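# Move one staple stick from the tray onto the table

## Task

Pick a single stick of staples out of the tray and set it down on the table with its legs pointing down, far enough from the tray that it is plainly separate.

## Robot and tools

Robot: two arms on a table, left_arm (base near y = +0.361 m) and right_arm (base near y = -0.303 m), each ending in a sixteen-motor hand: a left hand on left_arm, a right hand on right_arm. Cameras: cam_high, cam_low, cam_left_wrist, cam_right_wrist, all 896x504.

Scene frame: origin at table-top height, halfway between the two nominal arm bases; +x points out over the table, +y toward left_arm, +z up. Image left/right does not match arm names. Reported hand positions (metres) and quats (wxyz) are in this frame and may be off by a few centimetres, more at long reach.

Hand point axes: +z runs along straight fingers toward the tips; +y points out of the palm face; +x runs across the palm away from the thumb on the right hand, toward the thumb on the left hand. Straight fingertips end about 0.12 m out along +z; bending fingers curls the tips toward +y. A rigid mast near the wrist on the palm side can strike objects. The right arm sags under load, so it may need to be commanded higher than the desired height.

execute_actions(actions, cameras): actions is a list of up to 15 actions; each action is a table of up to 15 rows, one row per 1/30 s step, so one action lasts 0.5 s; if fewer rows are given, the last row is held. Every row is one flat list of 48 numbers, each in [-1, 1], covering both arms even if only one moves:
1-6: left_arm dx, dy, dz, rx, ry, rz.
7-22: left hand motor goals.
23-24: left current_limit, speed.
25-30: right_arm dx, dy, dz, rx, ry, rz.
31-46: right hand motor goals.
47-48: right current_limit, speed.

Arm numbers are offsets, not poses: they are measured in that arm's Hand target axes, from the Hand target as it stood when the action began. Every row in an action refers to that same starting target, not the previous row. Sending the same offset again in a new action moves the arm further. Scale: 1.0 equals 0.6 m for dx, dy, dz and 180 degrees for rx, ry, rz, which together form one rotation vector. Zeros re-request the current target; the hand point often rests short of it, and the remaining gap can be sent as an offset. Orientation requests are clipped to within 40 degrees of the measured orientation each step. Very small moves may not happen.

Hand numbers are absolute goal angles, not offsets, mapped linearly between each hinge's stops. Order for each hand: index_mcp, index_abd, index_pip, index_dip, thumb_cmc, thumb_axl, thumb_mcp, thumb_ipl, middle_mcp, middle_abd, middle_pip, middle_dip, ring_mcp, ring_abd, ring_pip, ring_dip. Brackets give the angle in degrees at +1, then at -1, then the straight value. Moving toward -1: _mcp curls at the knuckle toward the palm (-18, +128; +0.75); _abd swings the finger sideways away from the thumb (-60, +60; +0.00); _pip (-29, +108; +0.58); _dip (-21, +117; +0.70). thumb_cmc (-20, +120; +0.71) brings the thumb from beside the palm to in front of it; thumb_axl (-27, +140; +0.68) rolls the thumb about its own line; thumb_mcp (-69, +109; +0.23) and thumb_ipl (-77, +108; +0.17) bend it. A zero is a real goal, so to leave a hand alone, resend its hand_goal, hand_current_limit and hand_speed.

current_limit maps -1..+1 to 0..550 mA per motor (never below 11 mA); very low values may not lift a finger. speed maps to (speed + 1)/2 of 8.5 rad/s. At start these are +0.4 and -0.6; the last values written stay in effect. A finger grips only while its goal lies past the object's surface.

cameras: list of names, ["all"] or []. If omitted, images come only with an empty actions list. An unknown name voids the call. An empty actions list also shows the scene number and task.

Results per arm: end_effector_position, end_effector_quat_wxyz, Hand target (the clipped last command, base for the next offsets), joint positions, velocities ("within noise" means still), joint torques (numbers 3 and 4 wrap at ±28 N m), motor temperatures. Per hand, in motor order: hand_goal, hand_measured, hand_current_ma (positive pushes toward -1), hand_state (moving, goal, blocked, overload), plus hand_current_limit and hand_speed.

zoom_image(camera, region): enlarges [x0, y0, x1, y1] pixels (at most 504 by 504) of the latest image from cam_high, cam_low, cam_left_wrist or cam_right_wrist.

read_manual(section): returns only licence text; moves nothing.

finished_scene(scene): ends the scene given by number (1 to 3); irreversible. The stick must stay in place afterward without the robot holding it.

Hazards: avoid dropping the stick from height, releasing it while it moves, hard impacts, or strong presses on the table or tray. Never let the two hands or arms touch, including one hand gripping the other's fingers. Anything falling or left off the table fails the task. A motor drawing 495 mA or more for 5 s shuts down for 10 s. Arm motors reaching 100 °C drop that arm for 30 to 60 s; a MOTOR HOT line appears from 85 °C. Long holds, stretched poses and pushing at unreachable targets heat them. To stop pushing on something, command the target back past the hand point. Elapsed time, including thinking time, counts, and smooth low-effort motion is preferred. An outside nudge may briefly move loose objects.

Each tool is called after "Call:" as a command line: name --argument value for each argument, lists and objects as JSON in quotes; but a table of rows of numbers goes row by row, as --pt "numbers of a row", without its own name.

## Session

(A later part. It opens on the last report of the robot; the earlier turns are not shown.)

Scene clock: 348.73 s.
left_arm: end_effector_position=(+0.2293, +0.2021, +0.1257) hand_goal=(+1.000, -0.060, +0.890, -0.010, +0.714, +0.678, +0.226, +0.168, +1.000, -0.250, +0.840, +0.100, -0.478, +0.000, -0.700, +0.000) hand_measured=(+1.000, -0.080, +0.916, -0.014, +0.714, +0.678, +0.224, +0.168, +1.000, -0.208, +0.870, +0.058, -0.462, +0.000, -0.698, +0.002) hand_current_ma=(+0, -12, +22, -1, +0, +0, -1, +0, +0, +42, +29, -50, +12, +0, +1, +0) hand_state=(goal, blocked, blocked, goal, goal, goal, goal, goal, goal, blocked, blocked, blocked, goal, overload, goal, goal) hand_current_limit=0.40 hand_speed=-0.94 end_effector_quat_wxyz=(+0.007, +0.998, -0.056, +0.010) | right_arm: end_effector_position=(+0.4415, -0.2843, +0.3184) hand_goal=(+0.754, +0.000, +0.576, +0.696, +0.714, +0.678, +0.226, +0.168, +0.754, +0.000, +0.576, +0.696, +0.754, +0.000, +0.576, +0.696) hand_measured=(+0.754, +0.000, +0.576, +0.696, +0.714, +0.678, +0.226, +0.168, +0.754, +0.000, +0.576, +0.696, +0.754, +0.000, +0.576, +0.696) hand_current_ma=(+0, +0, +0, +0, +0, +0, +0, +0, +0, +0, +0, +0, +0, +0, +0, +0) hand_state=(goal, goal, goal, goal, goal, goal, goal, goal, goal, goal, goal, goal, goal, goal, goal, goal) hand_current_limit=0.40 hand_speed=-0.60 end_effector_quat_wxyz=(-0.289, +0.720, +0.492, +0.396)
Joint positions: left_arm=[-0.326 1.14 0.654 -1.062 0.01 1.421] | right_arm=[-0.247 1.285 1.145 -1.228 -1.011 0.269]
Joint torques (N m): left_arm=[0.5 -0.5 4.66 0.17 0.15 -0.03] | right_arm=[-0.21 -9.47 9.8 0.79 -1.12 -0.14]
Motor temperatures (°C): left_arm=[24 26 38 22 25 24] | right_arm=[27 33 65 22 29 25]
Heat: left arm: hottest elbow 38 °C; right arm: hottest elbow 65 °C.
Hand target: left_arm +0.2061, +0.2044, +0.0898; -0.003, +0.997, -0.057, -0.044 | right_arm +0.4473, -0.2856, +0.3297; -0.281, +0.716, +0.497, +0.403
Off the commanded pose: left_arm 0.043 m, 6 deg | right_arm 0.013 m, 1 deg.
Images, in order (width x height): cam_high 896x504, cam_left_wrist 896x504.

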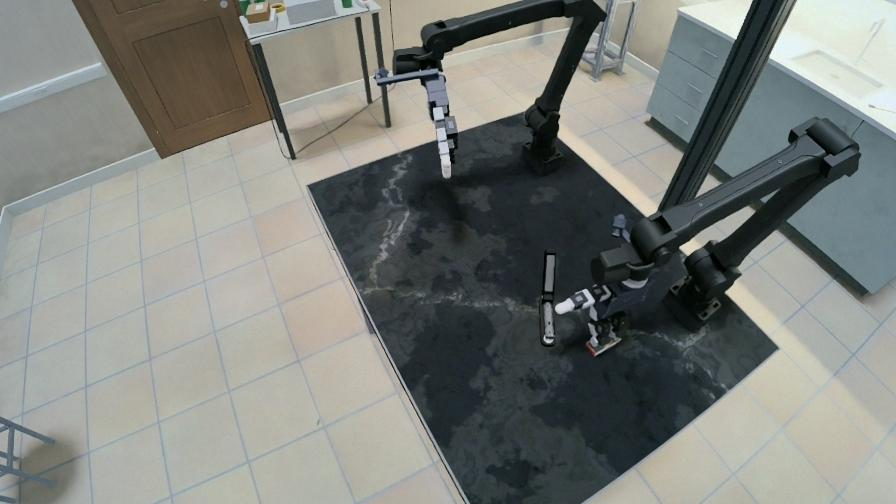

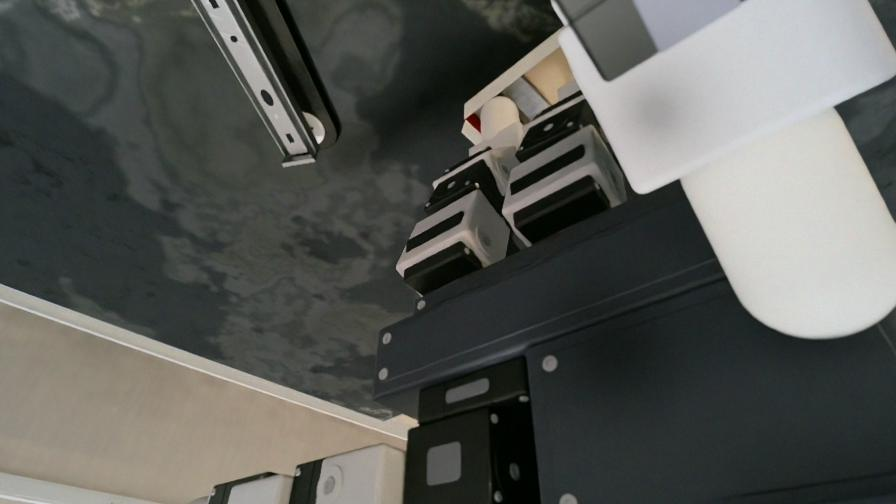

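Call:
execute_actions --actions '[[[-0.006,0,0.006,0,-0.012,0,1.0,-0.08,0.86,0.05,0.714,0.678,0.226,0.168,1.0,-0.205,0.86,0.07,-0.479,0,-0.7,0,0.4,-0.9,0,0,0,0,0,0,0.754,0,0.576,0.696,0.714,0.678,0.226,0.168,0.754,0,0.576,0.696,0.754,0,0.576,0.696,0.4,-0.6]],[[-0.004,0,0.004,0,-0.006,0,1.0,-0.08,0.84,0.08,0.714,0.678,0.226,0.168,1.0,-0.205,0.86,0.07,-0.479,0,-0.7,0,0.4,-0.9,0,0,0,0,0,0,0.754,0,0.576,0.696,0.714,0.678,0.226,0.168,0.754,0,0.576,0.696,0.754,0,0.576,0.696,0.4,-0.6]]]' --cameras '["cam_left_wrist","cam_high"]'

Call:
zoom_image --camera "cam_left_wrist" --region '[440, 0, 620, 120]'

Call:
zoom_image --camera "cam_high" --region '[580, 320, 640, 360]'

Scene clock: 365.17 s.
left_arm: end_effector_position=(+0.2316, +0.2012, +0.1248) hand_goal=(+1.000, -0.080, +0.840, +0.080, +0.714, +0.678, +0.226, +0.168, +1.000, -0.204, +0.860, +0.070, -0.478, +0.000, -0.700, +0.000) hand_measured=(+1.000, -0.092, +0.902, +0.020, +0.714, +0.678, +0.224, +0.168, +1.000, -0.208, +0.866, +0.068, -0.462, +0.000, -0.698, +0.002) hand_current_ma=(+0, -6, +96, -91, +0, +0, -1, +0, +0, -1, +2, +0, +12, +0, +1, +0) hand_state=(goal, goal, blocked, blocked, goal, goal, goal, goal, goal, goal, goal, goal, goal, overload, goal, goal) hand_current_limit=0.40 hand_speed=-0.90 end_effector_quat_wxyz=(+0.006, +0.998, -0.056, +0.001) | right_arm: end_effector_position=(+0.4415, -0.2843, +0.3184) hand_goal=(+0.754, +0.000, +0.576, +0.696, +0.714, +0.678, +0.226, +0.168, +0.754, +0.000, +0.576, +0.696, +0.754, +0.000, +0.576, +0.696) hand_measured=(+0.754, +0.000, +0.576, +0.696, +0.714, +0.678, +0.226, +0.168, +0.754, +0.000, +0.576, +0.696, +0.754, +0.000, +0.576, +0.696) hand_current_ma=(+0, +0, +0, +0, +0, +0, +0, +0, +0, +0, +0, +0, +0, +0, +0, +0) hand_state=(goal, goal, goal, goal, goal, goal, goal, goal, goal, goal, goal, goal, goal, goal, goal, goal) hand_current_limit=0.40 hand_speed=-0.60 end_effector_quat_wxyz=(-0.289, +0.720, +0.492, +0.396)
Joint positions: left_arm=[-0.326 1.161 0.668 -1.072 0.012 1.421] | right_arm=[-0.247 1.285 1.145 -1.228 -1.011 0.269]
Joint torques (N m): left_arm=[0.38 0.15 4.27 -0.84 0.39 0] | right_arm=[-0.15 -9.41 9.78 0.81 -1.11 -0.14]
Motor temperatures (°C): left_arm=[24 26 37 22 25 24] | right_arm=[27 33 65 22 29 25]
Heat: left arm: hottest elbow 37 °C; right arm: hottest elbow 65 °C.
Hand target: left_arm +0.1996, +0.2052, +0.0844; -0.004, +0.996, -0.057, -0.072 | right_arm +0.4473, -0.2856, +0.3297; -0.281, +0.716, +0.497, +0.403
Off the commanded pose: left_arm 0.052 m, 9 deg | right_arm 0.013 m, 1 deg.
Images, in order (width x height): cam_high 896x504, cam_left_wrist 896x504.

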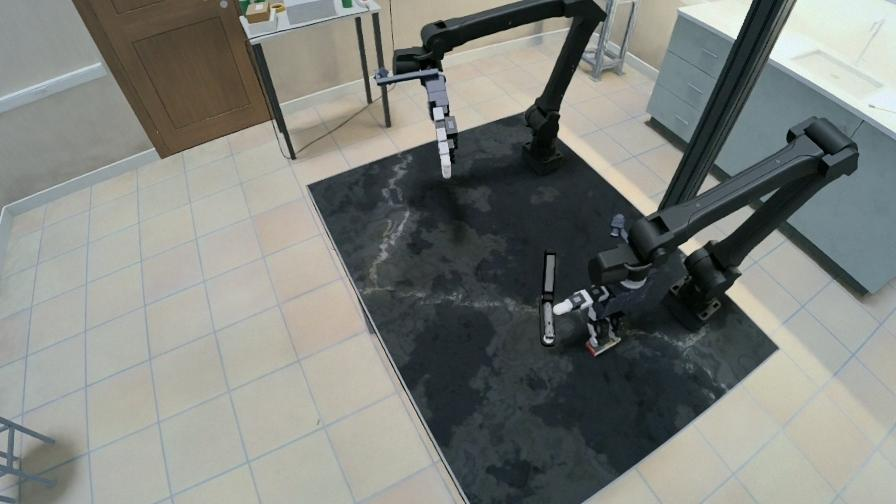

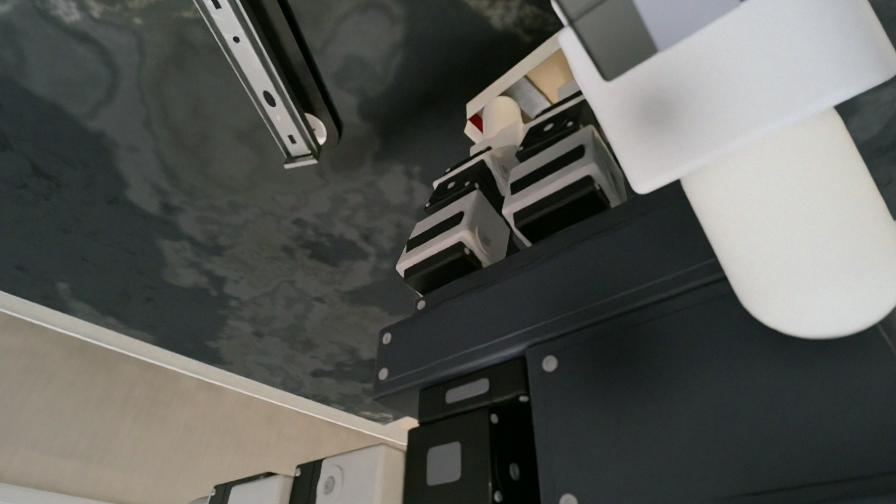

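Scaled by 2.800 from the camera's 896x504 image, which has a finer 1280x720 frame.

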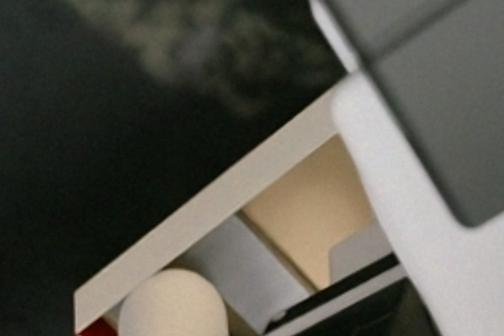

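Scaled by 8.400 from the camera's 896x504 image, which has a finer 1280x720 frame.

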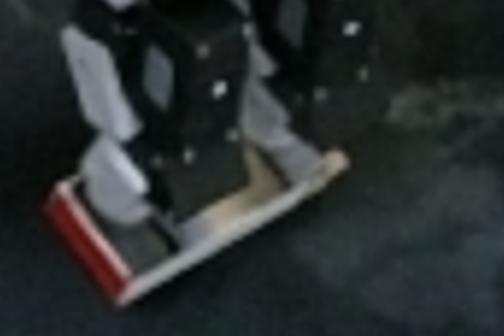

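Call:
execute_actions --actions '[[[0,0,0,0,0,0,1.0,-0.08,0.87,0.03,0.714,0.678,0.226,0.168,1.0,-0.2,0.98,-0.15,-0.479,0,-0.7,0,0.4,-0.85,0,0,0,0,0,0,0.754,0,0.576,0.696,0.714,0.678,0.226,0.168,0.754,0,0.576,0.696,0.754,0,0.576,0.696,0.4,-0.6]],[[0.0152,-0.0008,-0.025,0,0.0147,0,1.0,-0.08,0.88,0.01,0.714,0.678,0.226,0.168,1.0,-0.03,0.98,-0.15,-0.479,0,-0.7,0,0.4,-0.85,0,0,0,0,0,0,0.754,0,0.576,0.696,0.714,0.678,0.226,0.168,0.754,0,0.576,0.696,0.754,0,0.576,0.696,0.4,-0.6]]]' --cameras '["cam_left_wrist","cam_high"]'

Call:
zoom_image --camera "cam_left_wrist" --region '[440, 0, 620, 120]'

Call:
zoom_image --camera "cam_high" --region '[580, 320, 640, 360]'

Scene clock: 386.33 s.
left_arm: end_effector_position=(+0.2327, +0.2011, +0.1254) hand_goal=(+1.000, -0.080, +0.880, +0.010, +0.714, +0.678, +0.226, +0.168, +1.000, -0.030, +0.980, -0.150, -0.478, +0.000, -0.700, +0.000) hand_measured=(+1.000, -0.096, +0.918, -0.010, +0.714, +0.678, +0.224, +0.168, +0.998, -0.032, +0.974, -0.148, -0.462, +0.000, -0.698, +0.002) hand_current_ma=(+0, -9, +41, -15, +0, +0, -1, +0, +0, +0, -2, +1, +12, +0, +1, +0) hand_state=(goal, goal, blocked, goal, goal, goal, goal, goal, goal, goal, goal, goal, goal, overload, goal, goal) hand_current_limit=0.40 hand_speed=-0.85 end_effector_quat_wxyz=(+0.006, +0.998, -0.056, +0.002) | right_arm: end_effector_position=(+0.4415, -0.2843, +0.3184) hand_goal=(+0.754, +0.000, +0.576, +0.696, +0.714, +0.678, +0.226, +0.168, +0.754, +0.000, +0.576, +0.696, +0.754, +0.000, +0.576, +0.696) hand_measured=(+0.754, +0.000, +0.576, +0.696, +0.714, +0.678, +0.226, +0.168, +0.754, +0.000, +0.576, +0.696, +0.754, +0.000, +0.576, +0.696) hand_current_ma=(+0, +0, +0, +0, +0, +0, +0, +0, +0, +0, +0, +0, +0, +0, +0, +0) hand_state=(goal, goal, goal, goal, goal, goal, goal, goal, goal, goal, goal, goal, goal, goal, goal, goal) hand_current_limit=0.40 hand_speed=-0.60 end_effector_quat_wxyz=(-0.289, +0.720, +0.492, +0.396)
Joint positions: left_arm=[-0.326 1.162 0.67 -1.072 0.011 1.421] | right_arm=[-0.247 1.285 1.145 -1.228 -1.011 0.269]
Joint torques (N m): left_arm=[0.91 -2.02 5.72 -0.57 0.19 -0.02] | right_arm=[-0.21 -9.41 9.8 0.8 -1.11 -0.14]
Motor temperatures (°C): left_arm=[24 26 36 22 25 24] | right_arm=[27 33 66 22 29 25]
Heat: left arm: hottest elbow 36 °C; right arm: hottest elbow 66 °C.
Hand target: left_arm +0.2107, +0.2044, +0.0979; -0.003, +0.997, -0.057, -0.050 | right_arm +0.4473, -0.2856, +0.3297; -0.281, +0.716, +0.497, +0.403
Off the commanded pose: left_arm 0.035 m, 6 deg | right_arm 0.013 m, 1 deg.
Images, in order (width x height): cam_high 896x504, cam_left_wrist 896x504.

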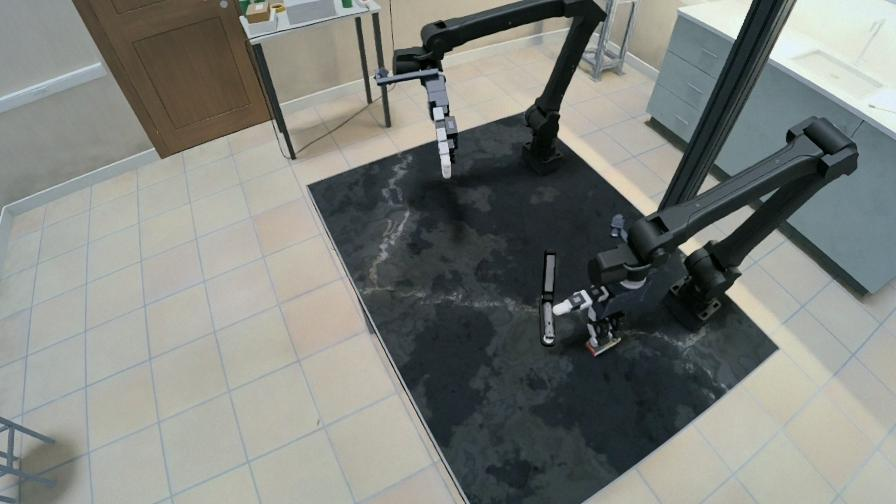

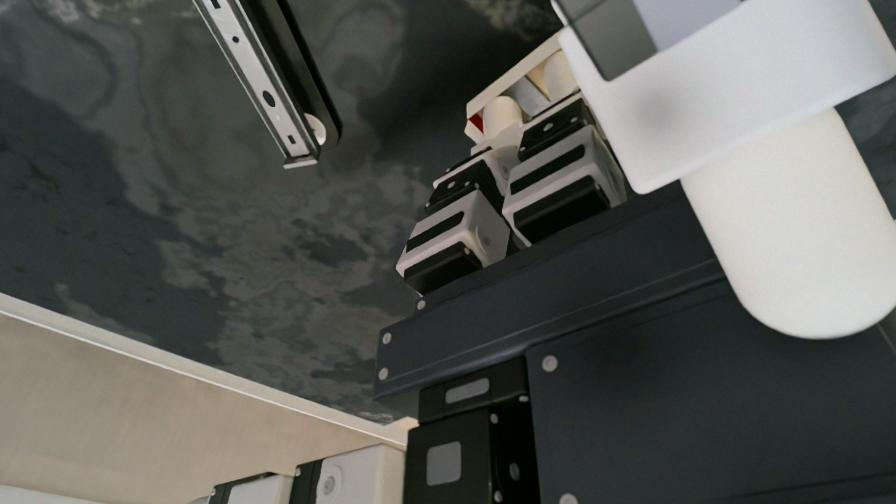

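Scaled by 2.800 from the camera's 896x504 image, which has a finer 1280x720 frame.

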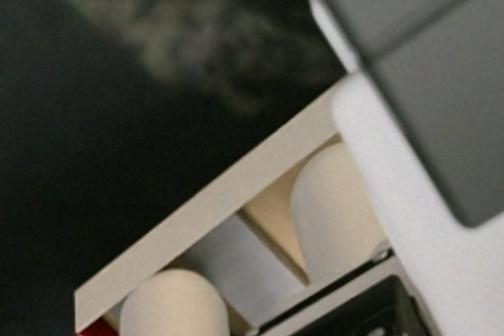

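Scaled by 8.400 from the camera's 896x504 image, which has a finer 1280x720 frame.

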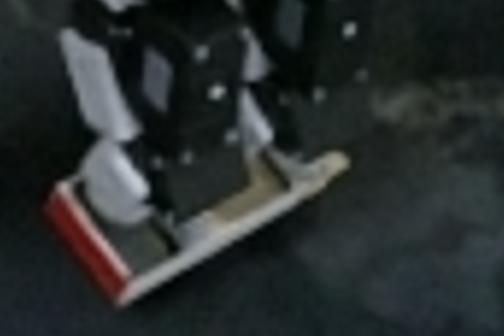

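Call:
zoom_image --camera "cam_high" --region '[592, 330, 624, 358]'

Scaled by 15.750 from the camera's 896x504 image, which has a finer 1280x720 frame.

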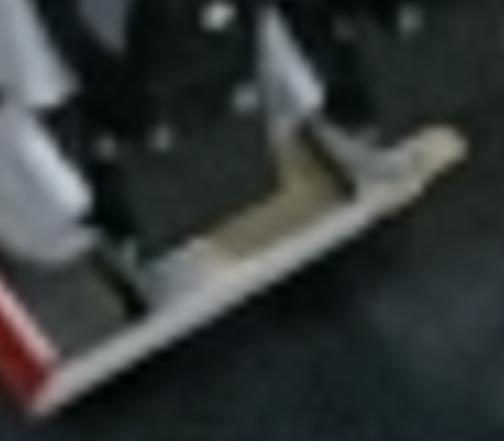

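Call:
execute_actions --actions '[[[0,0,0,0,0,0,1.0,-0.08,0.88,0.01,0.714,0.678,0.226,0.168,1.0,0.02,0.98,-0.15,-0.479,0,-0.7,0,0.4,-0.85,0,0,0,0,0,0,0.754,0,0.576,0.696,0.714,0.678,0.226,0.168,0.754,0,0.576,0.696,0.754,0,0.576,0.696,0.4,-0.6]],[[0,0,0,0,0,0,1.0,-0.08,0.88,0.01,0.714,0.678,0.226,0.168,1.0,0.02,0.87,0.03,-0.479,0,-0.7,0,0.4,-0.85,0,0,0,0,0,0,0.754,0,0.576,0.696,0.714,0.678,0.226,0.168,0.754,0,0.576,0.696,0.754,0,0.576,0.696,0.4,-0.6]],[[0,0,0,0,0,0,1.0,-0.08,0.88,0.01,0.714,0.678,0.226,0.168,1.0,0.02,0.78,0.2,-0.479,0,-0.7,0,0.4,-0.85,0,0,0,0,0,0,0.754,0,0.576,0.696,0.714,0.678,0.226,0.168,0.754,0,0.576,0.696,0.754,0,0.576,0.696,0.4,-0.6]]]' --cameras '["cam_left_wrist","cam_high"]'

Call:
zoom_image --camera "cam_left_wrist" --region '[440, 0, 620, 120]'

Call:
zoom_image --camera "cam_high" --region '[592, 330, 624, 358]'

Scene clock: 404.07 s.
left_arm: end_effector_position=(+0.2327, +0.2013, +0.1253) hand_goal=(+1.000, -0.080, +0.880, +0.010, +0.714, +0.678, +0.226, +0.168, +1.000, +0.020, +0.780, +0.200, -0.478, +0.000, -0.700, +0.000) hand_measured=(+1.000, -0.096, +0.918, -0.014, +0.714, +0.678, +0.224, +0.168, +0.998, +0.018, +0.782, +0.198, -0.462, +0.000, -0.698, +0.002) hand_current_ma=(+0, -9, +41, -21, +0, +0, -1, +0, +0, +0, +0, +0, +12, +0, +1, +0) hand_state=(goal, goal, blocked, blocked, goal, goal, goal, goal, goal, goal, goal, goal, goal, overload, goal, goal) hand_current_limit=0.40 hand_speed=-0.85 end_effector_quat_wxyz=(+0.005, +0.998, -0.056, +0.002) | right_arm: end_effector_position=(+0.4415, -0.2843, +0.3184) hand_goal=(+0.754, +0.000, +0.576, +0.696, +0.714, +0.678, +0.226, +0.168, +0.754, +0.000, +0.576, +0.696, +0.754, +0.000, +0.576, +0.696) hand_measured=(+0.754, +0.000, +0.576, +0.696, +0.714, +0.678, +0.226, +0.168, +0.754, +0.000, +0.576, +0.696, +0.754, +0.000, +0.576, +0.696) hand_current_ma=(+0, +0, +0, +0, +0, +0, +0, +0, +0, +0, +0, +0, +0, +0, +0, +0) hand_state=(goal, goal, goal, goal, goal, goal, goal, goal, goal, goal, goal, goal, goal, goal, goal, goal) hand_current_limit=0.40 hand_speed=-0.60 end_effector_quat_wxyz=(-0.289, +0.720, +0.492, +0.396)
Joint positions: left_arm=[-0.326 1.162 0.67 -1.072 0.009 1.421] | right_arm=[-0.247 1.285 1.145 -1.228 -1.011 0.269]
Joint torques (N m): left_arm=[0.85 -1.79 5.72 -0.54 0.24 0] | right_arm=[-0.15 -9.41 9.81 0.8 -1.11 -0.14]
Motor temperatures (°C): left_arm=[24 26 37 22 25 24] | right_arm=[27 33 66 22 29 25]
Heat: left arm: hottest elbow 37 °C; right arm: hottest elbow 66 °C.
Hand target: left_arm +0.2107, +0.2044, +0.0979; -0.003, +0.997, -0.057, -0.050 | right_arm +0.4473, -0.2856, +0.3297; -0.281, +0.716, +0.497, +0.403
Off the commanded pose: left_arm 0.035 m, 6 deg | right_arm 0.013 m, 1 deg.
Images, in order (width x height): cam_high 896x504, cam_left_wrist 896x504.

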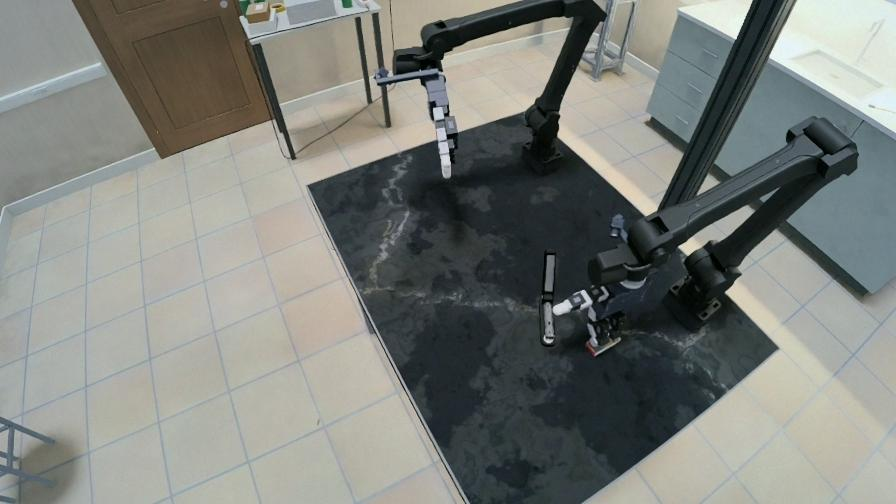

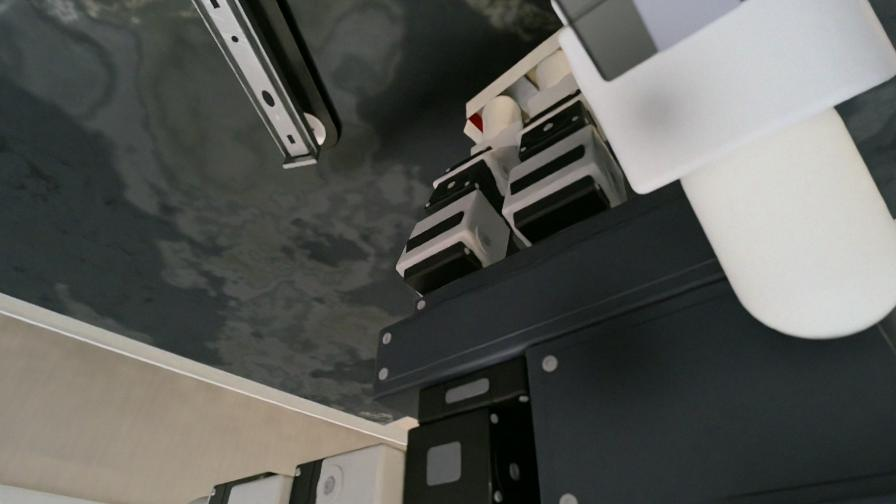

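Scaled by 2.800 from the camera's 896x504 image, which has a finer 1280x720 frame.

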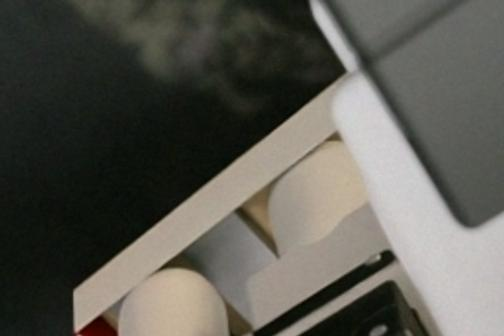

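Scaled by 15.750 from the camera's 896x504 image, which has a finer 1280x720 frame.

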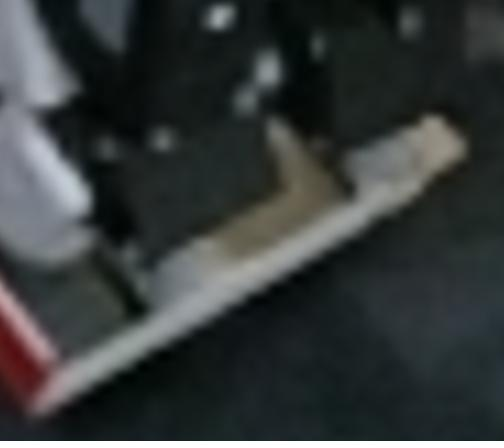

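Call:
execute_actions --actions '[[[0,0,0,0,0,0,1.0,-0.08,0.88,0.01,0.714,0.678,0.226,0.168,1.0,-0.09,0.76,0.24,-0.479,0,-0.7,0,0.4,-0.92,0,0,0,0,0,0,0.754,0,0.576,0.696,0.714,0.678,0.226,0.168,0.754,0,0.576,0.696,0.754,0,0.576,0.696,0.4,-0.6]]]' --cameras '["cam_left_wrist","cam_high"]'

Call:
zoom_image --camera "cam_high" --region '[592, 330, 624, 358]'

Scene clock: 415.73 s.
left_arm: end_effector_position=(+0.2327, +0.2013, +0.1253) hand_goal=(+1.000, -0.080, +0.880, +0.010, +0.714, +0.678, +0.226, +0.168, +1.000, -0.090, +0.760, +0.240, -0.478, +0.000, -0.700, +0.000) hand_measured=(+1.000, -0.096, +0.918, -0.014, +0.714, +0.678, +0.224, +0.168, +0.998, -0.086, +0.762, +0.238, -0.462, +0.000, -0.698, +0.002) hand_current_ma=(+0, -9, +41, -21, +0, +0, -1, +0, +0, +1, +0, +0, +12, +0, +1, +0) hand_state=(goal, goal, blocked, blocked, goal, goal, goal, goal, goal, goal, goal, goal, goal, overload, goal, goal) hand_current_limit=0.40 hand_speed=-0.92 end_effector_quat_wxyz=(+0.005, +0.998, -0.056, +0.002) | right_arm: end_effector_position=(+0.4415, -0.2843, +0.3184) hand_goal=(+0.754, +0.000, +0.576, +0.696, +0.714, +0.678, +0.226, +0.168, +0.754, +0.000, +0.576, +0.696, +0.754, +0.000, +0.576, +0.696) hand_measured=(+0.754, +0.000, +0.576, +0.696, +0.714, +0.678, +0.226, +0.168, +0.754, +0.000, +0.576, +0.696, +0.754, +0.000, +0.576, +0.696) hand_current_ma=(+0, +0, +0, +0, +0, +0, +0, +0, +0, +0, +0, +0, +0, +0, +0, +0) hand_state=(goal, goal, goal, goal, goal, goal, goal, goal, goal, goal, goal, goal, goal, goal, goal, goal) hand_current_limit=0.40 hand_speed=-0.60 end_effector_quat_wxyz=(-0.289, +0.720, +0.492, +0.396)
Joint positions: left_arm=[-0.326 1.162 0.67 -1.072 0.009 1.421] | right_arm=[-0.247 1.285 1.145 -1.228 -1.011 0.269]
Joint torques (N m): left_arm=[0.67 -1.9 5.71 -0.51 0.25 -0.02] | right_arm=[-0.21 -9.41 9.8 0.79 -1.12 -0.15]
Motor temperatures (°C): left_arm=[24 26 37 22 25 24] | right_arm=[27 33 66 22 30 25]
Heat: left arm: hottest elbow 37 °C; right arm: hottest elbow 66 °C.
Hand target: left_arm +0.2107, +0.2044, +0.0979; -0.003, +0.997, -0.057, -0.050 | right_arm +0.4473, -0.2856, +0.3297; -0.281, +0.716, +0.497, +0.403
Off the commanded pose: left_arm 0.035 m, 6 deg | right_arm 0.013 m, 1 deg.
Images, in order (width x height): cam_high 896x504, cam_left_wrist 896x504.

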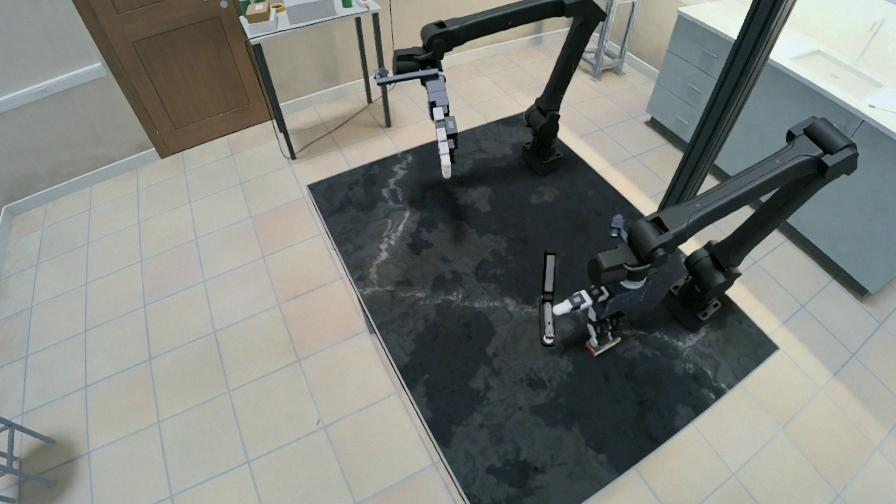

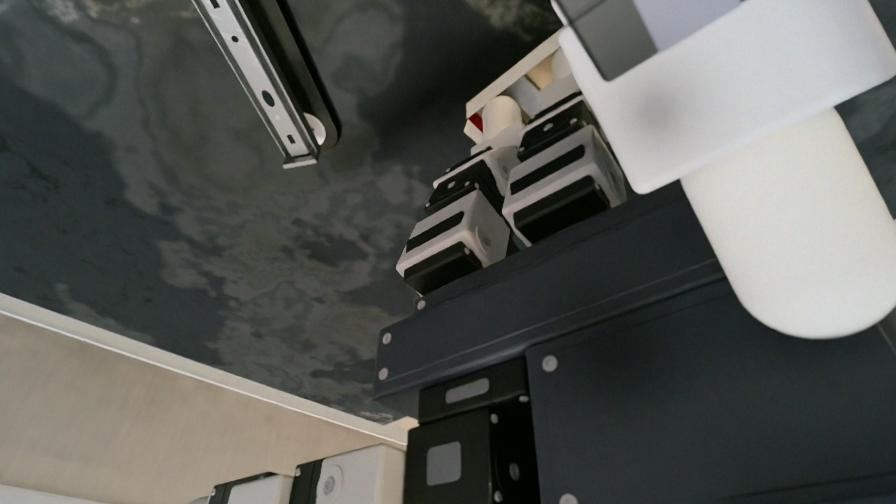

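Scaled by 15.750 from the camera's 896x504 image, which has a finer 1280x720 frame.

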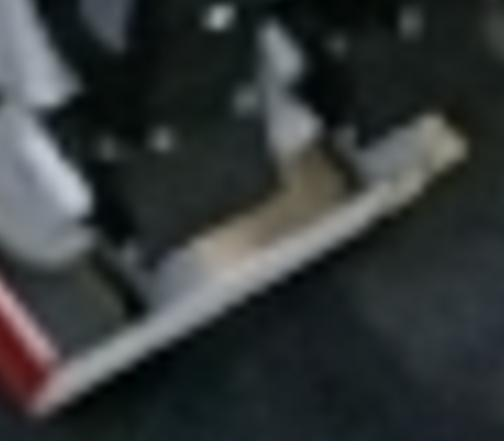

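Call:
execute_actions --actions '[[[0,0,0,0,0,0,1.0,-0.08,0.88,0.01,0.714,0.678,0.226,0.168,0.996,-0.16,0.735,0.3,-0.479,0,-0.7,0,0.4,-0.92,0,0,0,0,0,0,0.754,0,0.576,0.696,0.714,0.678,0.226,0.168,0.754,0,0.576,0.696,0.754,0,0.576,0.696,0.4,-0.6]]]' --cameras '["cam_left_wrist","cam_high"]'

Call:
zoom_image --camera "cam_high" --region '[592, 330, 624, 358]'

Scene clock: 420.37 s.
left_arm: end_effector_position=(+0.2327, +0.2013, +0.1253) hand_goal=(+1.000, -0.080, +0.880, +0.010, +0.714, +0.678, +0.226, +0.168, +0.996, -0.160, +0.736, +0.300, -0.478, +0.000, -0.700, +0.000) hand_measured=(+1.000, -0.096, +0.918, -0.014, +0.714, +0.678, +0.224, +0.168, +0.994, -0.156, +0.738, +0.298, -0.462, +0.000, -0.698, +0.002) hand_current_ma=(+0, -9, +41, -21, +0, +0, -1, +0, +0, +1, +0, +0, +12, +0, +1, +0) hand_state=(goal, goal, blocked, blocked, goal, goal, goal, goal, goal, goal, goal, goal, goal, overload, goal, goal) hand_current_limit=0.40 hand_speed=-0.92 end_effector_quat_wxyz=(+0.005, +0.998, -0.056, +0.002) | right_arm: end_effector_position=(+0.4415, -0.2843, +0.3184) hand_goal=(+0.754, +0.000, +0.576, +0.696, +0.714, +0.678, +0.226, +0.168, +0.754, +0.000, +0.576, +0.696, +0.754, +0.000, +0.576, +0.696) hand_measured=(+0.754, +0.000, +0.576, +0.696, +0.714, +0.678, +0.226, +0.168, +0.754, +0.000, +0.576, +0.696, +0.754, +0.000, +0.576, +0.696) hand_current_ma=(+0, +0, +0, +0, +0, +0, +0, +0, +0, +0, +0, +0, +0, +0, +0, +0) hand_state=(goal, goal, goal, goal, goal, goal, goal, goal, goal, goal, goal, goal, goal, goal, goal, goal) hand_current_limit=0.40 hand_speed=-0.60 end_effector_quat_wxyz=(-0.289, +0.720, +0.492, +0.396)
Joint positions: left_arm=[-0.326 1.162 0.67 -1.072 0.009 1.421] | right_arm=[-0.247 1.285 1.145 -1.228 -1.011 0.269]
Joint torques (N m): left_arm=[1.03 -1.9 5.7 -0.55 0.25 -0.03] | right_arm=[-0.15 -9.41 9.81 0.81 -1.12 -0.14]
Motor temperatures (°C): left_arm=[24 26 37 22 25 24] | right_arm=[27 33 66 22 30 25]
Heat: left arm: hottest elbow 37 °C; right arm: hottest elbow 66 °C.
Hand target: left_arm +0.2107, +0.2044, +0.0979; -0.003, +0.997, -0.057, -0.050 | right_arm +0.4473, -0.2856, +0.3297; -0.281, +0.716, +0.497, +0.403
Off the commanded pose: left_arm 0.035 m, 6 deg | right_arm 0.013 m, 1 deg.
Images, in order (width x height): cam_high 896x504, cam_left_wrist 896x504.

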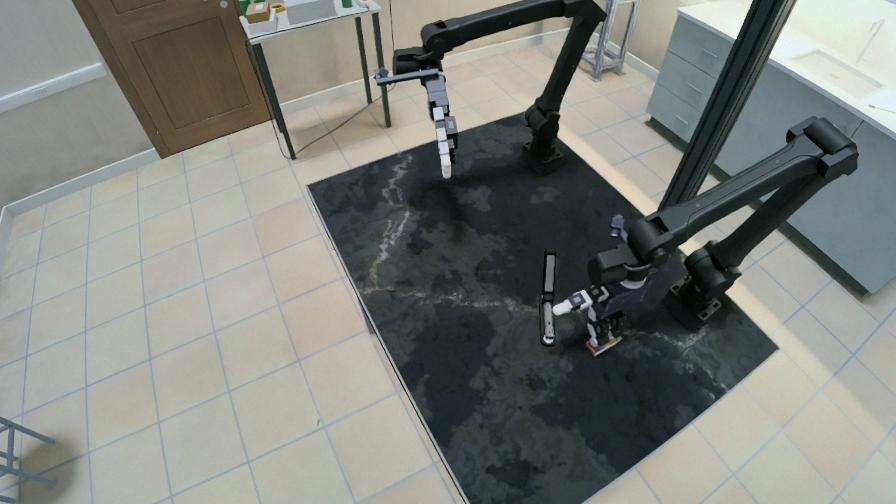

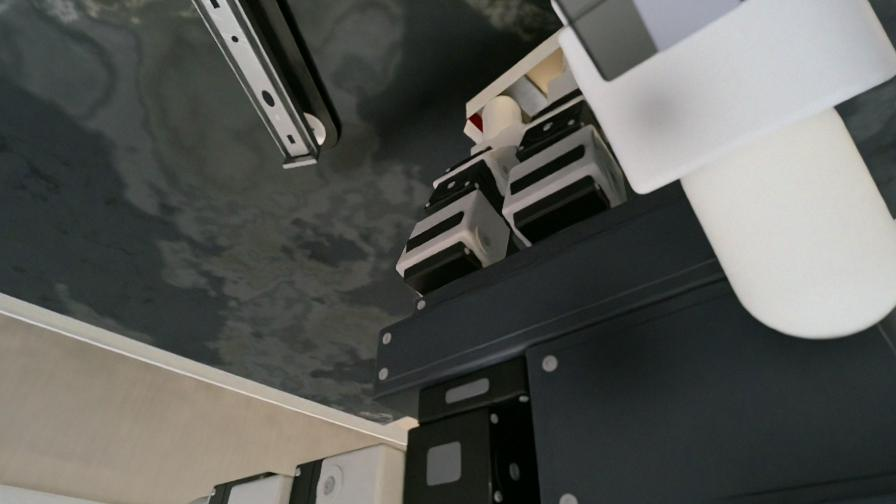

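Scaled by 15.750 from the camera's 896x504 image, which has a finer 1280x720 frame.

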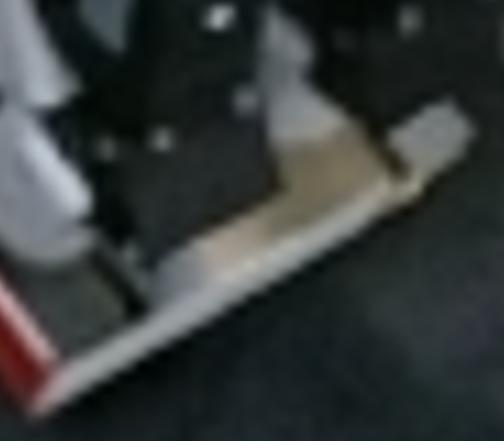

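Call:
execute_actions --actions '[[[0,0,0,0,0,0,1.0,-0.08,0.88,0.01,0.714,0.678,0.226,0.168,0.99,-0.24,0.7,0.385,-0.479,0,-0.7,0,0.4,-0.92,0,0,0,0,0,0,0.754,0,0.576,0.696,0.714,0.678,0.226,0.168,0.754,0,0.576,0.696,0.754,0,0.576,0.696,0.4,-0.6]]]' --cameras '["cam_left_wrist","cam_high"]'

Call:
zoom_image --camera "cam_high" --region '[592, 325, 632, 358]'

Scene clock: 424.23 s.
left_arm: end_effector_position=(+0.2327, +0.2013, +0.1253) hand_goal=(+1.000, -0.080, +0.880, +0.010, +0.714, +0.678, +0.226, +0.168, +0.990, -0.240, +0.700, +0.386, -0.478, +0.000, -0.700, +0.000) hand_measured=(+1.000, -0.096, +0.918, -0.014, +0.714, +0.678, +0.224, +0.168, +0.988, -0.234, +0.702, +0.384, -0.462, +0.000, -0.698, +0.002) hand_current_ma=(+0, -9, +41, -21, +0, +0, -1, +0, +0, +1, +0, +0, +12, +0, +1, +0) hand_state=(goal, goal, blocked, blocked, goal, goal, goal, goal, goal, goal, goal, goal, goal, overload, goal, goal) hand_current_limit=0.40 hand_speed=-0.92 end_effector_quat_wxyz=(+0.005, +0.998, -0.056, +0.002) | right_arm: end_effector_position=(+0.4415, -0.2843, +0.3184) hand_goal=(+0.754, +0.000, +0.576, +0.696, +0.714, +0.678, +0.226, +0.168, +0.754, +0.000, +0.576, +0.696, +0.754, +0.000, +0.576, +0.696) hand_measured=(+0.754, +0.000, +0.576, +0.696, +0.714, +0.678, +0.226, +0.168, +0.754, +0.000, +0.576, +0.696, +0.754, +0.000, +0.576, +0.696) hand_current_ma=(+0, +0, +0, +0, +0, +0, +0, +0, +0, +0, +0, +0, +0, +0, +0, +0) hand_state=(goal, goal, goal, goal, goal, goal, goal, goal, goal, goal, goal, goal, goal, goal, goal, goal) hand_current_limit=0.40 hand_speed=-0.60 end_effector_quat_wxyz=(-0.289, +0.720, +0.492, +0.396)
Joint positions: left_arm=[-0.326 1.162 0.67 -1.072 0.009 1.421] | right_arm=[-0.247 1.285 1.145 -1.228 -1.011 0.269]
Joint torques (N m): left_arm=[0.85 -1.96 5.76 -0.59 0.23 -0.01] | right_arm=[-0.21 -9.41 9.8 0.79 -1.11 -0.14]
Motor temperatures (°C): left_arm=[24 26 37 22 25 24] | right_arm=[27 33 66 22 30 25]
Heat: left arm: hottest elbow 37 °C; right arm: hottest elbow 66 °C.
Hand target: left_arm +0.2107, +0.2044, +0.0979; -0.003, +0.997, -0.057, -0.050 | right_arm +0.4473, -0.2856, +0.3297; -0.281, +0.716, +0.497, +0.403
Off the commanded pose: left_arm 0.035 m, 6 deg | right_arm 0.013 m, 1 deg.
Images, in order (width x height): cam_high 896x504, cam_left_wrist 896x504.

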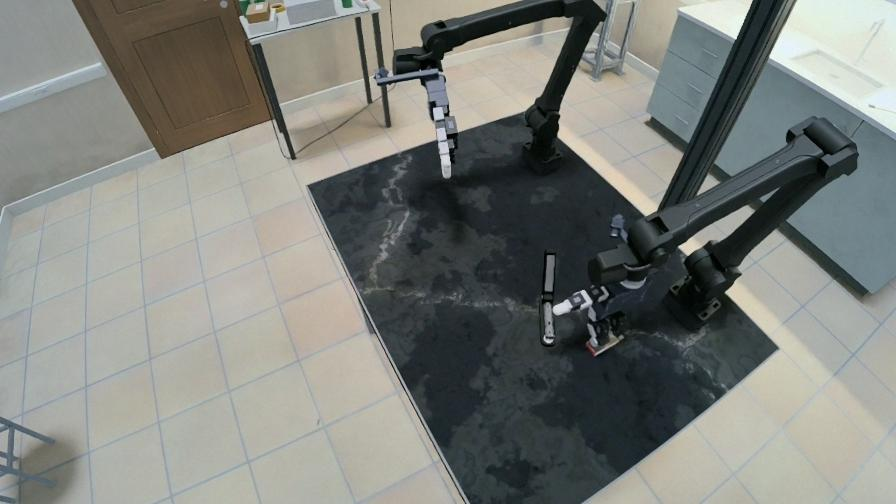

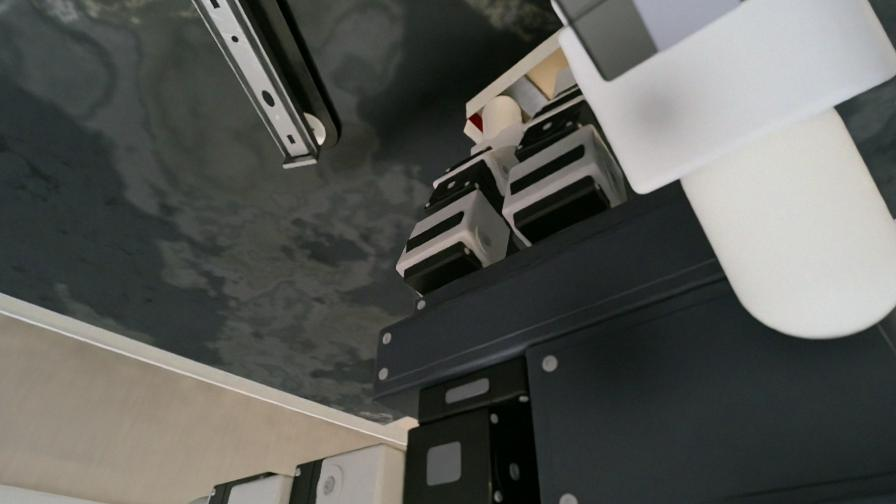

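Scaled by 12.600 from the camera's 896x504 image, which has a finer 1280x720 frame.

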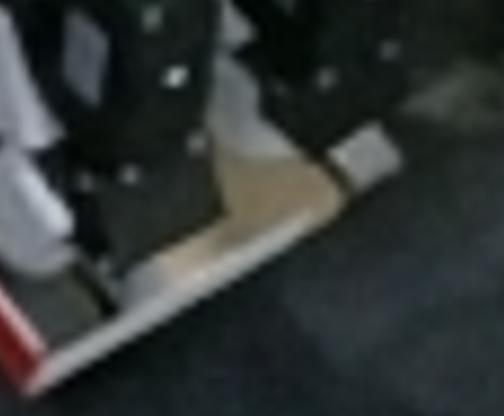

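Call:
execute_actions --actions '[[[0,0,0,0,0,0,1.0,-0.08,0.88,0.01,0.714,0.678,0.226,0.168,0.965,-0.32,0.61,0.62,-0.479,0,-0.7,0,0.4,-0.9,0,0,0,0,0,0,0.754,0,0.576,0.696,0.714,0.678,0.226,0.168,0.754,0,0.576,0.696,0.754,0,0.576,0.696,0.4,-0.6]],[[0,0,0,0,0,0,1.0,-0.08,0.88,0.01,0.714,0.678,0.226,0.168,0.959,-0.38,0.576,0.696,-0.479,0,-0.7,0,0.4,-0.9,0,0,0,0,0,0,0.754,0,0.576,0.696,0.714,0.678,0.226,0.168,0.754,0,0.576,0.696,0.754,0,0.576,0.696,0.4,-0.6]]]' --cameras '["cam_left_wrist","cam_high"]'

Call:
zoom_image --camera "cam_high" --region '[592, 325, 632, 358]'

Scene clock: 429.67 s.
left_arm: end_effector_position=(+0.2327, +0.2013, +0.1253) hand_goal=(+1.000, -0.080, +0.880, +0.010, +0.714, +0.678, +0.226, +0.168, +0.960, -0.380, +0.576, +0.696, -0.478, +0.000, -0.700, +0.000) hand_measured=(+1.000, -0.096, +0.918, -0.014, +0.714, +0.678, +0.224, +0.168, +0.958, -0.374, +0.578, +0.694, -0.462, +0.000, -0.698, +0.002) hand_current_ma=(+0, -9, +41, -21, +0, +0, -1, +0, +0, +2, +0, -1, +12, +0, +1, +0) hand_state=(goal, goal, blocked, blocked, goal, goal, goal, goal, goal, goal, goal, goal, goal, overload, goal, goal) hand_current_limit=0.40 hand_speed=-0.90 end_effector_quat_wxyz=(+0.005, +0.998, -0.056, +0.002) | right_arm: end_effector_position=(+0.4415, -0.2843, +0.3184) hand_goal=(+0.754, +0.000, +0.576, +0.696, +0.714, +0.678, +0.226, +0.168, +0.754, +0.000, +0.576, +0.696, +0.754, +0.000, +0.576, +0.696) hand_measured=(+0.754, +0.000, +0.576, +0.696, +0.714, +0.678, +0.226, +0.168, +0.754, +0.000, +0.576, +0.696, +0.754, +0.000, +0.576, +0.696) hand_current_ma=(+0, +0, +0, +0, +0, +0, +0, +0, +0, +0, +0, +0, +0, +0, +0, +0) hand_state=(goal, goal, goal, goal, goal, goal, goal, goal, goal, goal, goal, goal, goal, goal, goal, goal) hand_current_limit=0.40 hand_speed=-0.60 end_effector_quat_wxyz=(-0.289, +0.720, +0.492, +0.396)
Joint positions: left_arm=[-0.326 1.162 0.67 -1.072 0.009 1.421] | right_arm=[-0.247 1.285 1.145 -1.228 -1.011 0.269]
Joint torques (N m): left_arm=[0.62 -1.85 5.7 -0.49 0.24 -0.01] | right_arm=[-0.15 -9.35 9.78 0.8 -1.11 -0.14]
Motor temperatures (°C): left_arm=[24 26 37 22 25 24] | right_arm=[27 33 66 22 30 25]
Heat: left arm: hottest elbow 37 °C; right arm: hottest elbow 66 °C.
Hand target: left_arm +0.2107, +0.2044, +0.0979; -0.003, +0.997, -0.057, -0.050 | right_arm +0.4473, -0.2856, +0.3297; -0.281, +0.716, +0.497, +0.403
Off the commanded pose: left_arm 0.035 m, 6 deg | right_arm 0.013 m, 1 deg.
Images, in order (width x height): cam_high 896x504, cam_left_wrist 896x504.

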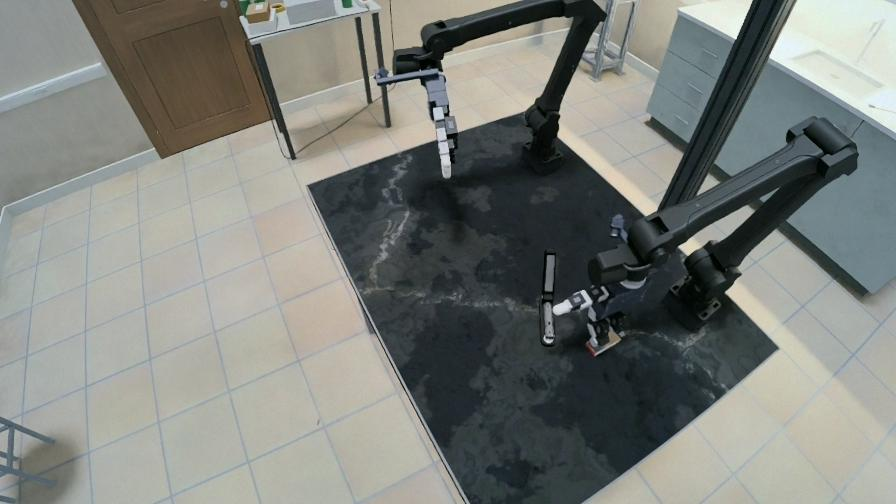

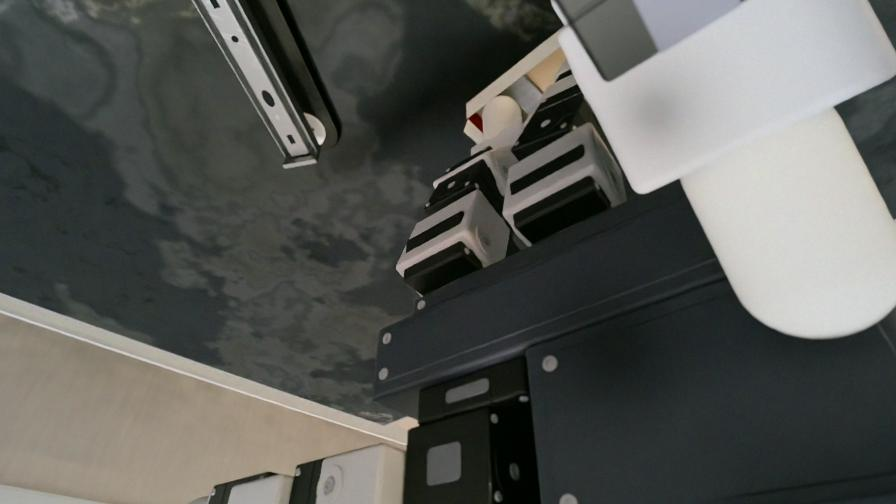

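Scaled by 12.600 from the camera's 896x504 image, which has a finer 1280x720 frame.

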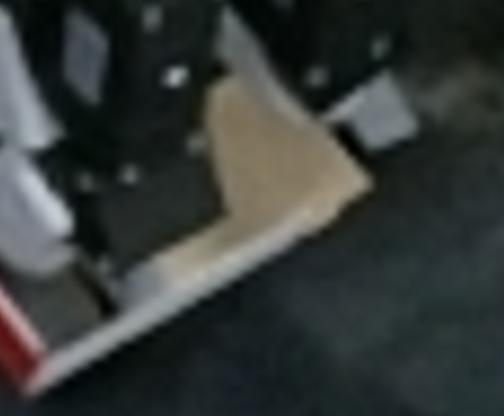

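Call:
execute_actions --actions '[[[0.0156,0.0008,-0.021,0,0.016,0,1.0,-0.08,0.9,-0.02,0.714,0.678,0.226,0.168,0.959,-0.38,0.576,0.696,-0.479,0,-0.7,0,0.4,-0.8,0,0,0,0,0,0,0.754,0,0.576,0.696,0.714,0.678,0.226,0.168,0.754,0,0.576,0.696,0.754,0,0.576,0.696,0.4,-0.6]],[[0.0156,0.0008,-0.021,0,0.0157,0,1.0,-0.08,0.92,-0.04,0.714,0.678,0.226,0.168,0.959,-0.38,0.576,0.696,-0.479,0,-0.7,0,0.4,-0.8,0,0,0,0,0,0,0.754,0,0.576,0.696,0.714,0.678,0.226,0.168,0.754,0,0.576,0.696,0.754,0,0.576,0.696,0.4,-0.6]]]' --cameras '["cam_low","cam_high"]'

Call:
zoom_image --camera "cam_high" --region '[592, 325, 632, 358]'

Call:
zoom_image --camera "cam_low" --region '[550, 220, 600, 260]'

Scene clock: 444.90 s.
left_arm: end_effector_position=(+0.2331, +0.2023, +0.1255) hand_goal=(+1.000, -0.080, +0.920, -0.040, +0.714, +0.678, +0.226, +0.168, +0.960, -0.380, +0.576, +0.696, -0.478, +0.000, -0.700, +0.000) hand_measured=(+1.000, -0.092, +0.930, -0.058, +0.714, +0.678, +0.224, +0.168, +0.958, -0.374, +0.578, +0.694, -0.462, +0.000, -0.698, +0.002) hand_current_ma=(+0, -5, +5, -12, +0, +0, -1, +0, +0, +2, +0, -1, +12, +0, +1, +0) hand_state=(goal, goal, goal, goal, goal, goal, goal, goal, goal, goal, goal, goal, goal, overload, goal, goal) hand_current_limit=0.40 hand_speed=-0.80 end_effector_quat_wxyz=(+0.003, +0.998, -0.056, +0.004) | right_arm: end_effector_position=(+0.4415, -0.2843, +0.3184) hand_goal=(+0.754, +0.000, +0.576, +0.696, +0.714, +0.678, +0.226, +0.168, +0.754, +0.000, +0.576, +0.696, +0.754, +0.000, +0.576, +0.696) hand_measured=(+0.754, +0.000, +0.576, +0.696, +0.714, +0.678, +0.226, +0.168, +0.754, +0.000, +0.576, +0.696, +0.754, +0.000, +0.576, +0.696) hand_current_ma=(+0, +0, +0, +0, +0, +0, +0, +0, +0, +0, +0, +0, +0, +0, +0, +0) hand_state=(goal, goal, goal, goal, goal, goal, goal, goal, goal, goal, goal, goal, goal, goal, goal, goal) hand_current_limit=0.40 hand_speed=-0.60 end_effector_quat_wxyz=(-0.289, +0.720, +0.492, +0.396)
Joint positions: left_arm=[-0.326 1.159 0.67 -1.072 0.003 1.421] | right_arm=[-0.247 1.285 1.145 -1.228 -1.011 0.269]
Joint torques (N m): left_arm=[0.56 -5.66 8.01 0.46 -0.1 -0.04] | right_arm=[-0.15 -9.47 9.78 0.8 -1.11 -0.15]
Motor temperatures (°C): left_arm=[24 26 37 22 25 24] | right_arm=[27 33 66 22 30 25]
Heat: left arm: hottest elbow 37 °C; right arm: hottest elbow 66 °C.
Hand target: left_arm +0.2310, +0.2011, +0.1216; +0.000, +0.998, -0.057, +0.000 | right_arm +0.4473, -0.2856, +0.3297; -0.281, +0.716, +0.497, +0.403
Off the commanded pose: left_arm 0.005 m, 1 deg | right_arm 0.013 m, 1 deg.
Images, in order (width x height): cam_high 896x504, cam_low 896x504.

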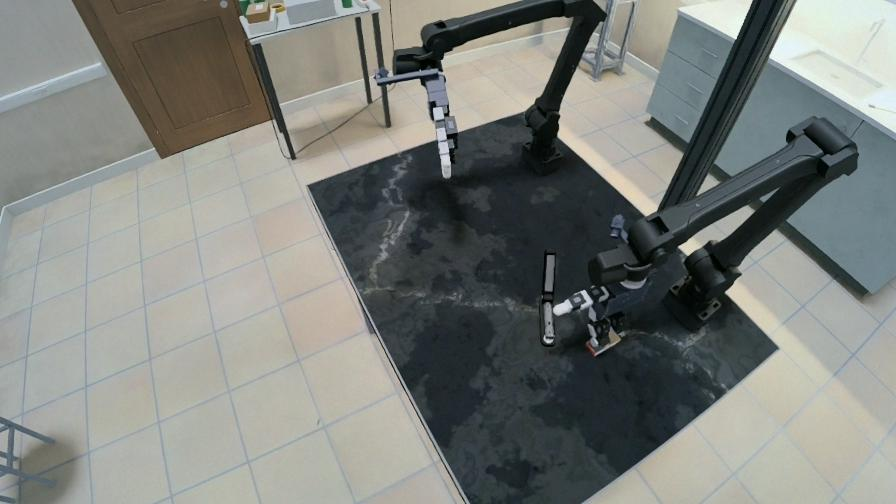

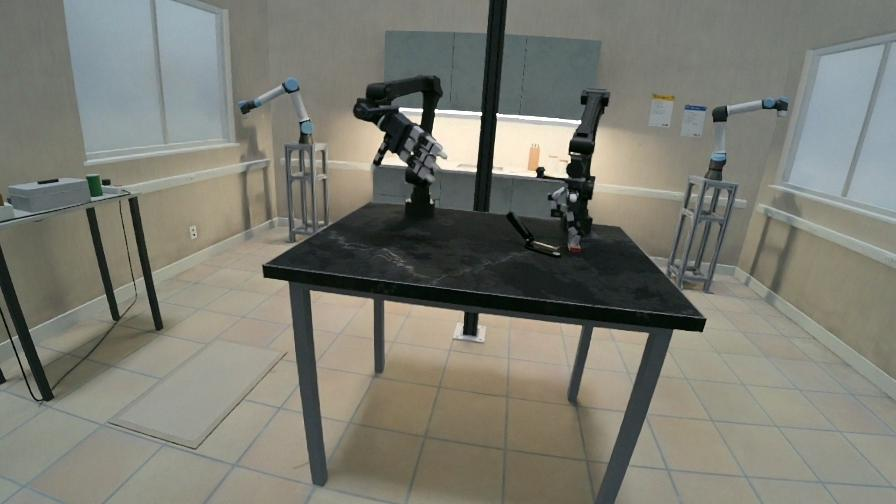

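Scaled by 12.600 from the camera's 896x504 image, which has a finer 1280x720 frame.

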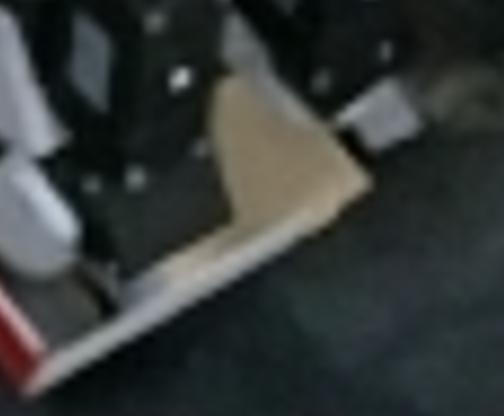

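Scaled by 10.080 from the camera's 896x504 image, which has a finer 1280x720 frame.

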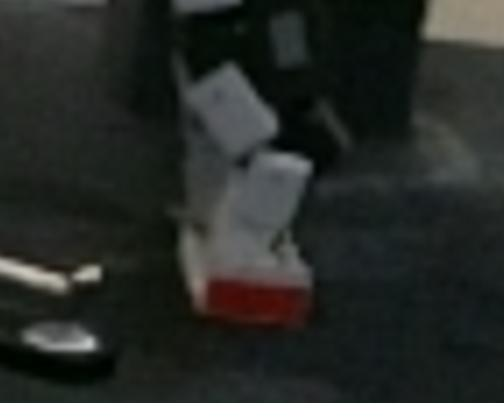

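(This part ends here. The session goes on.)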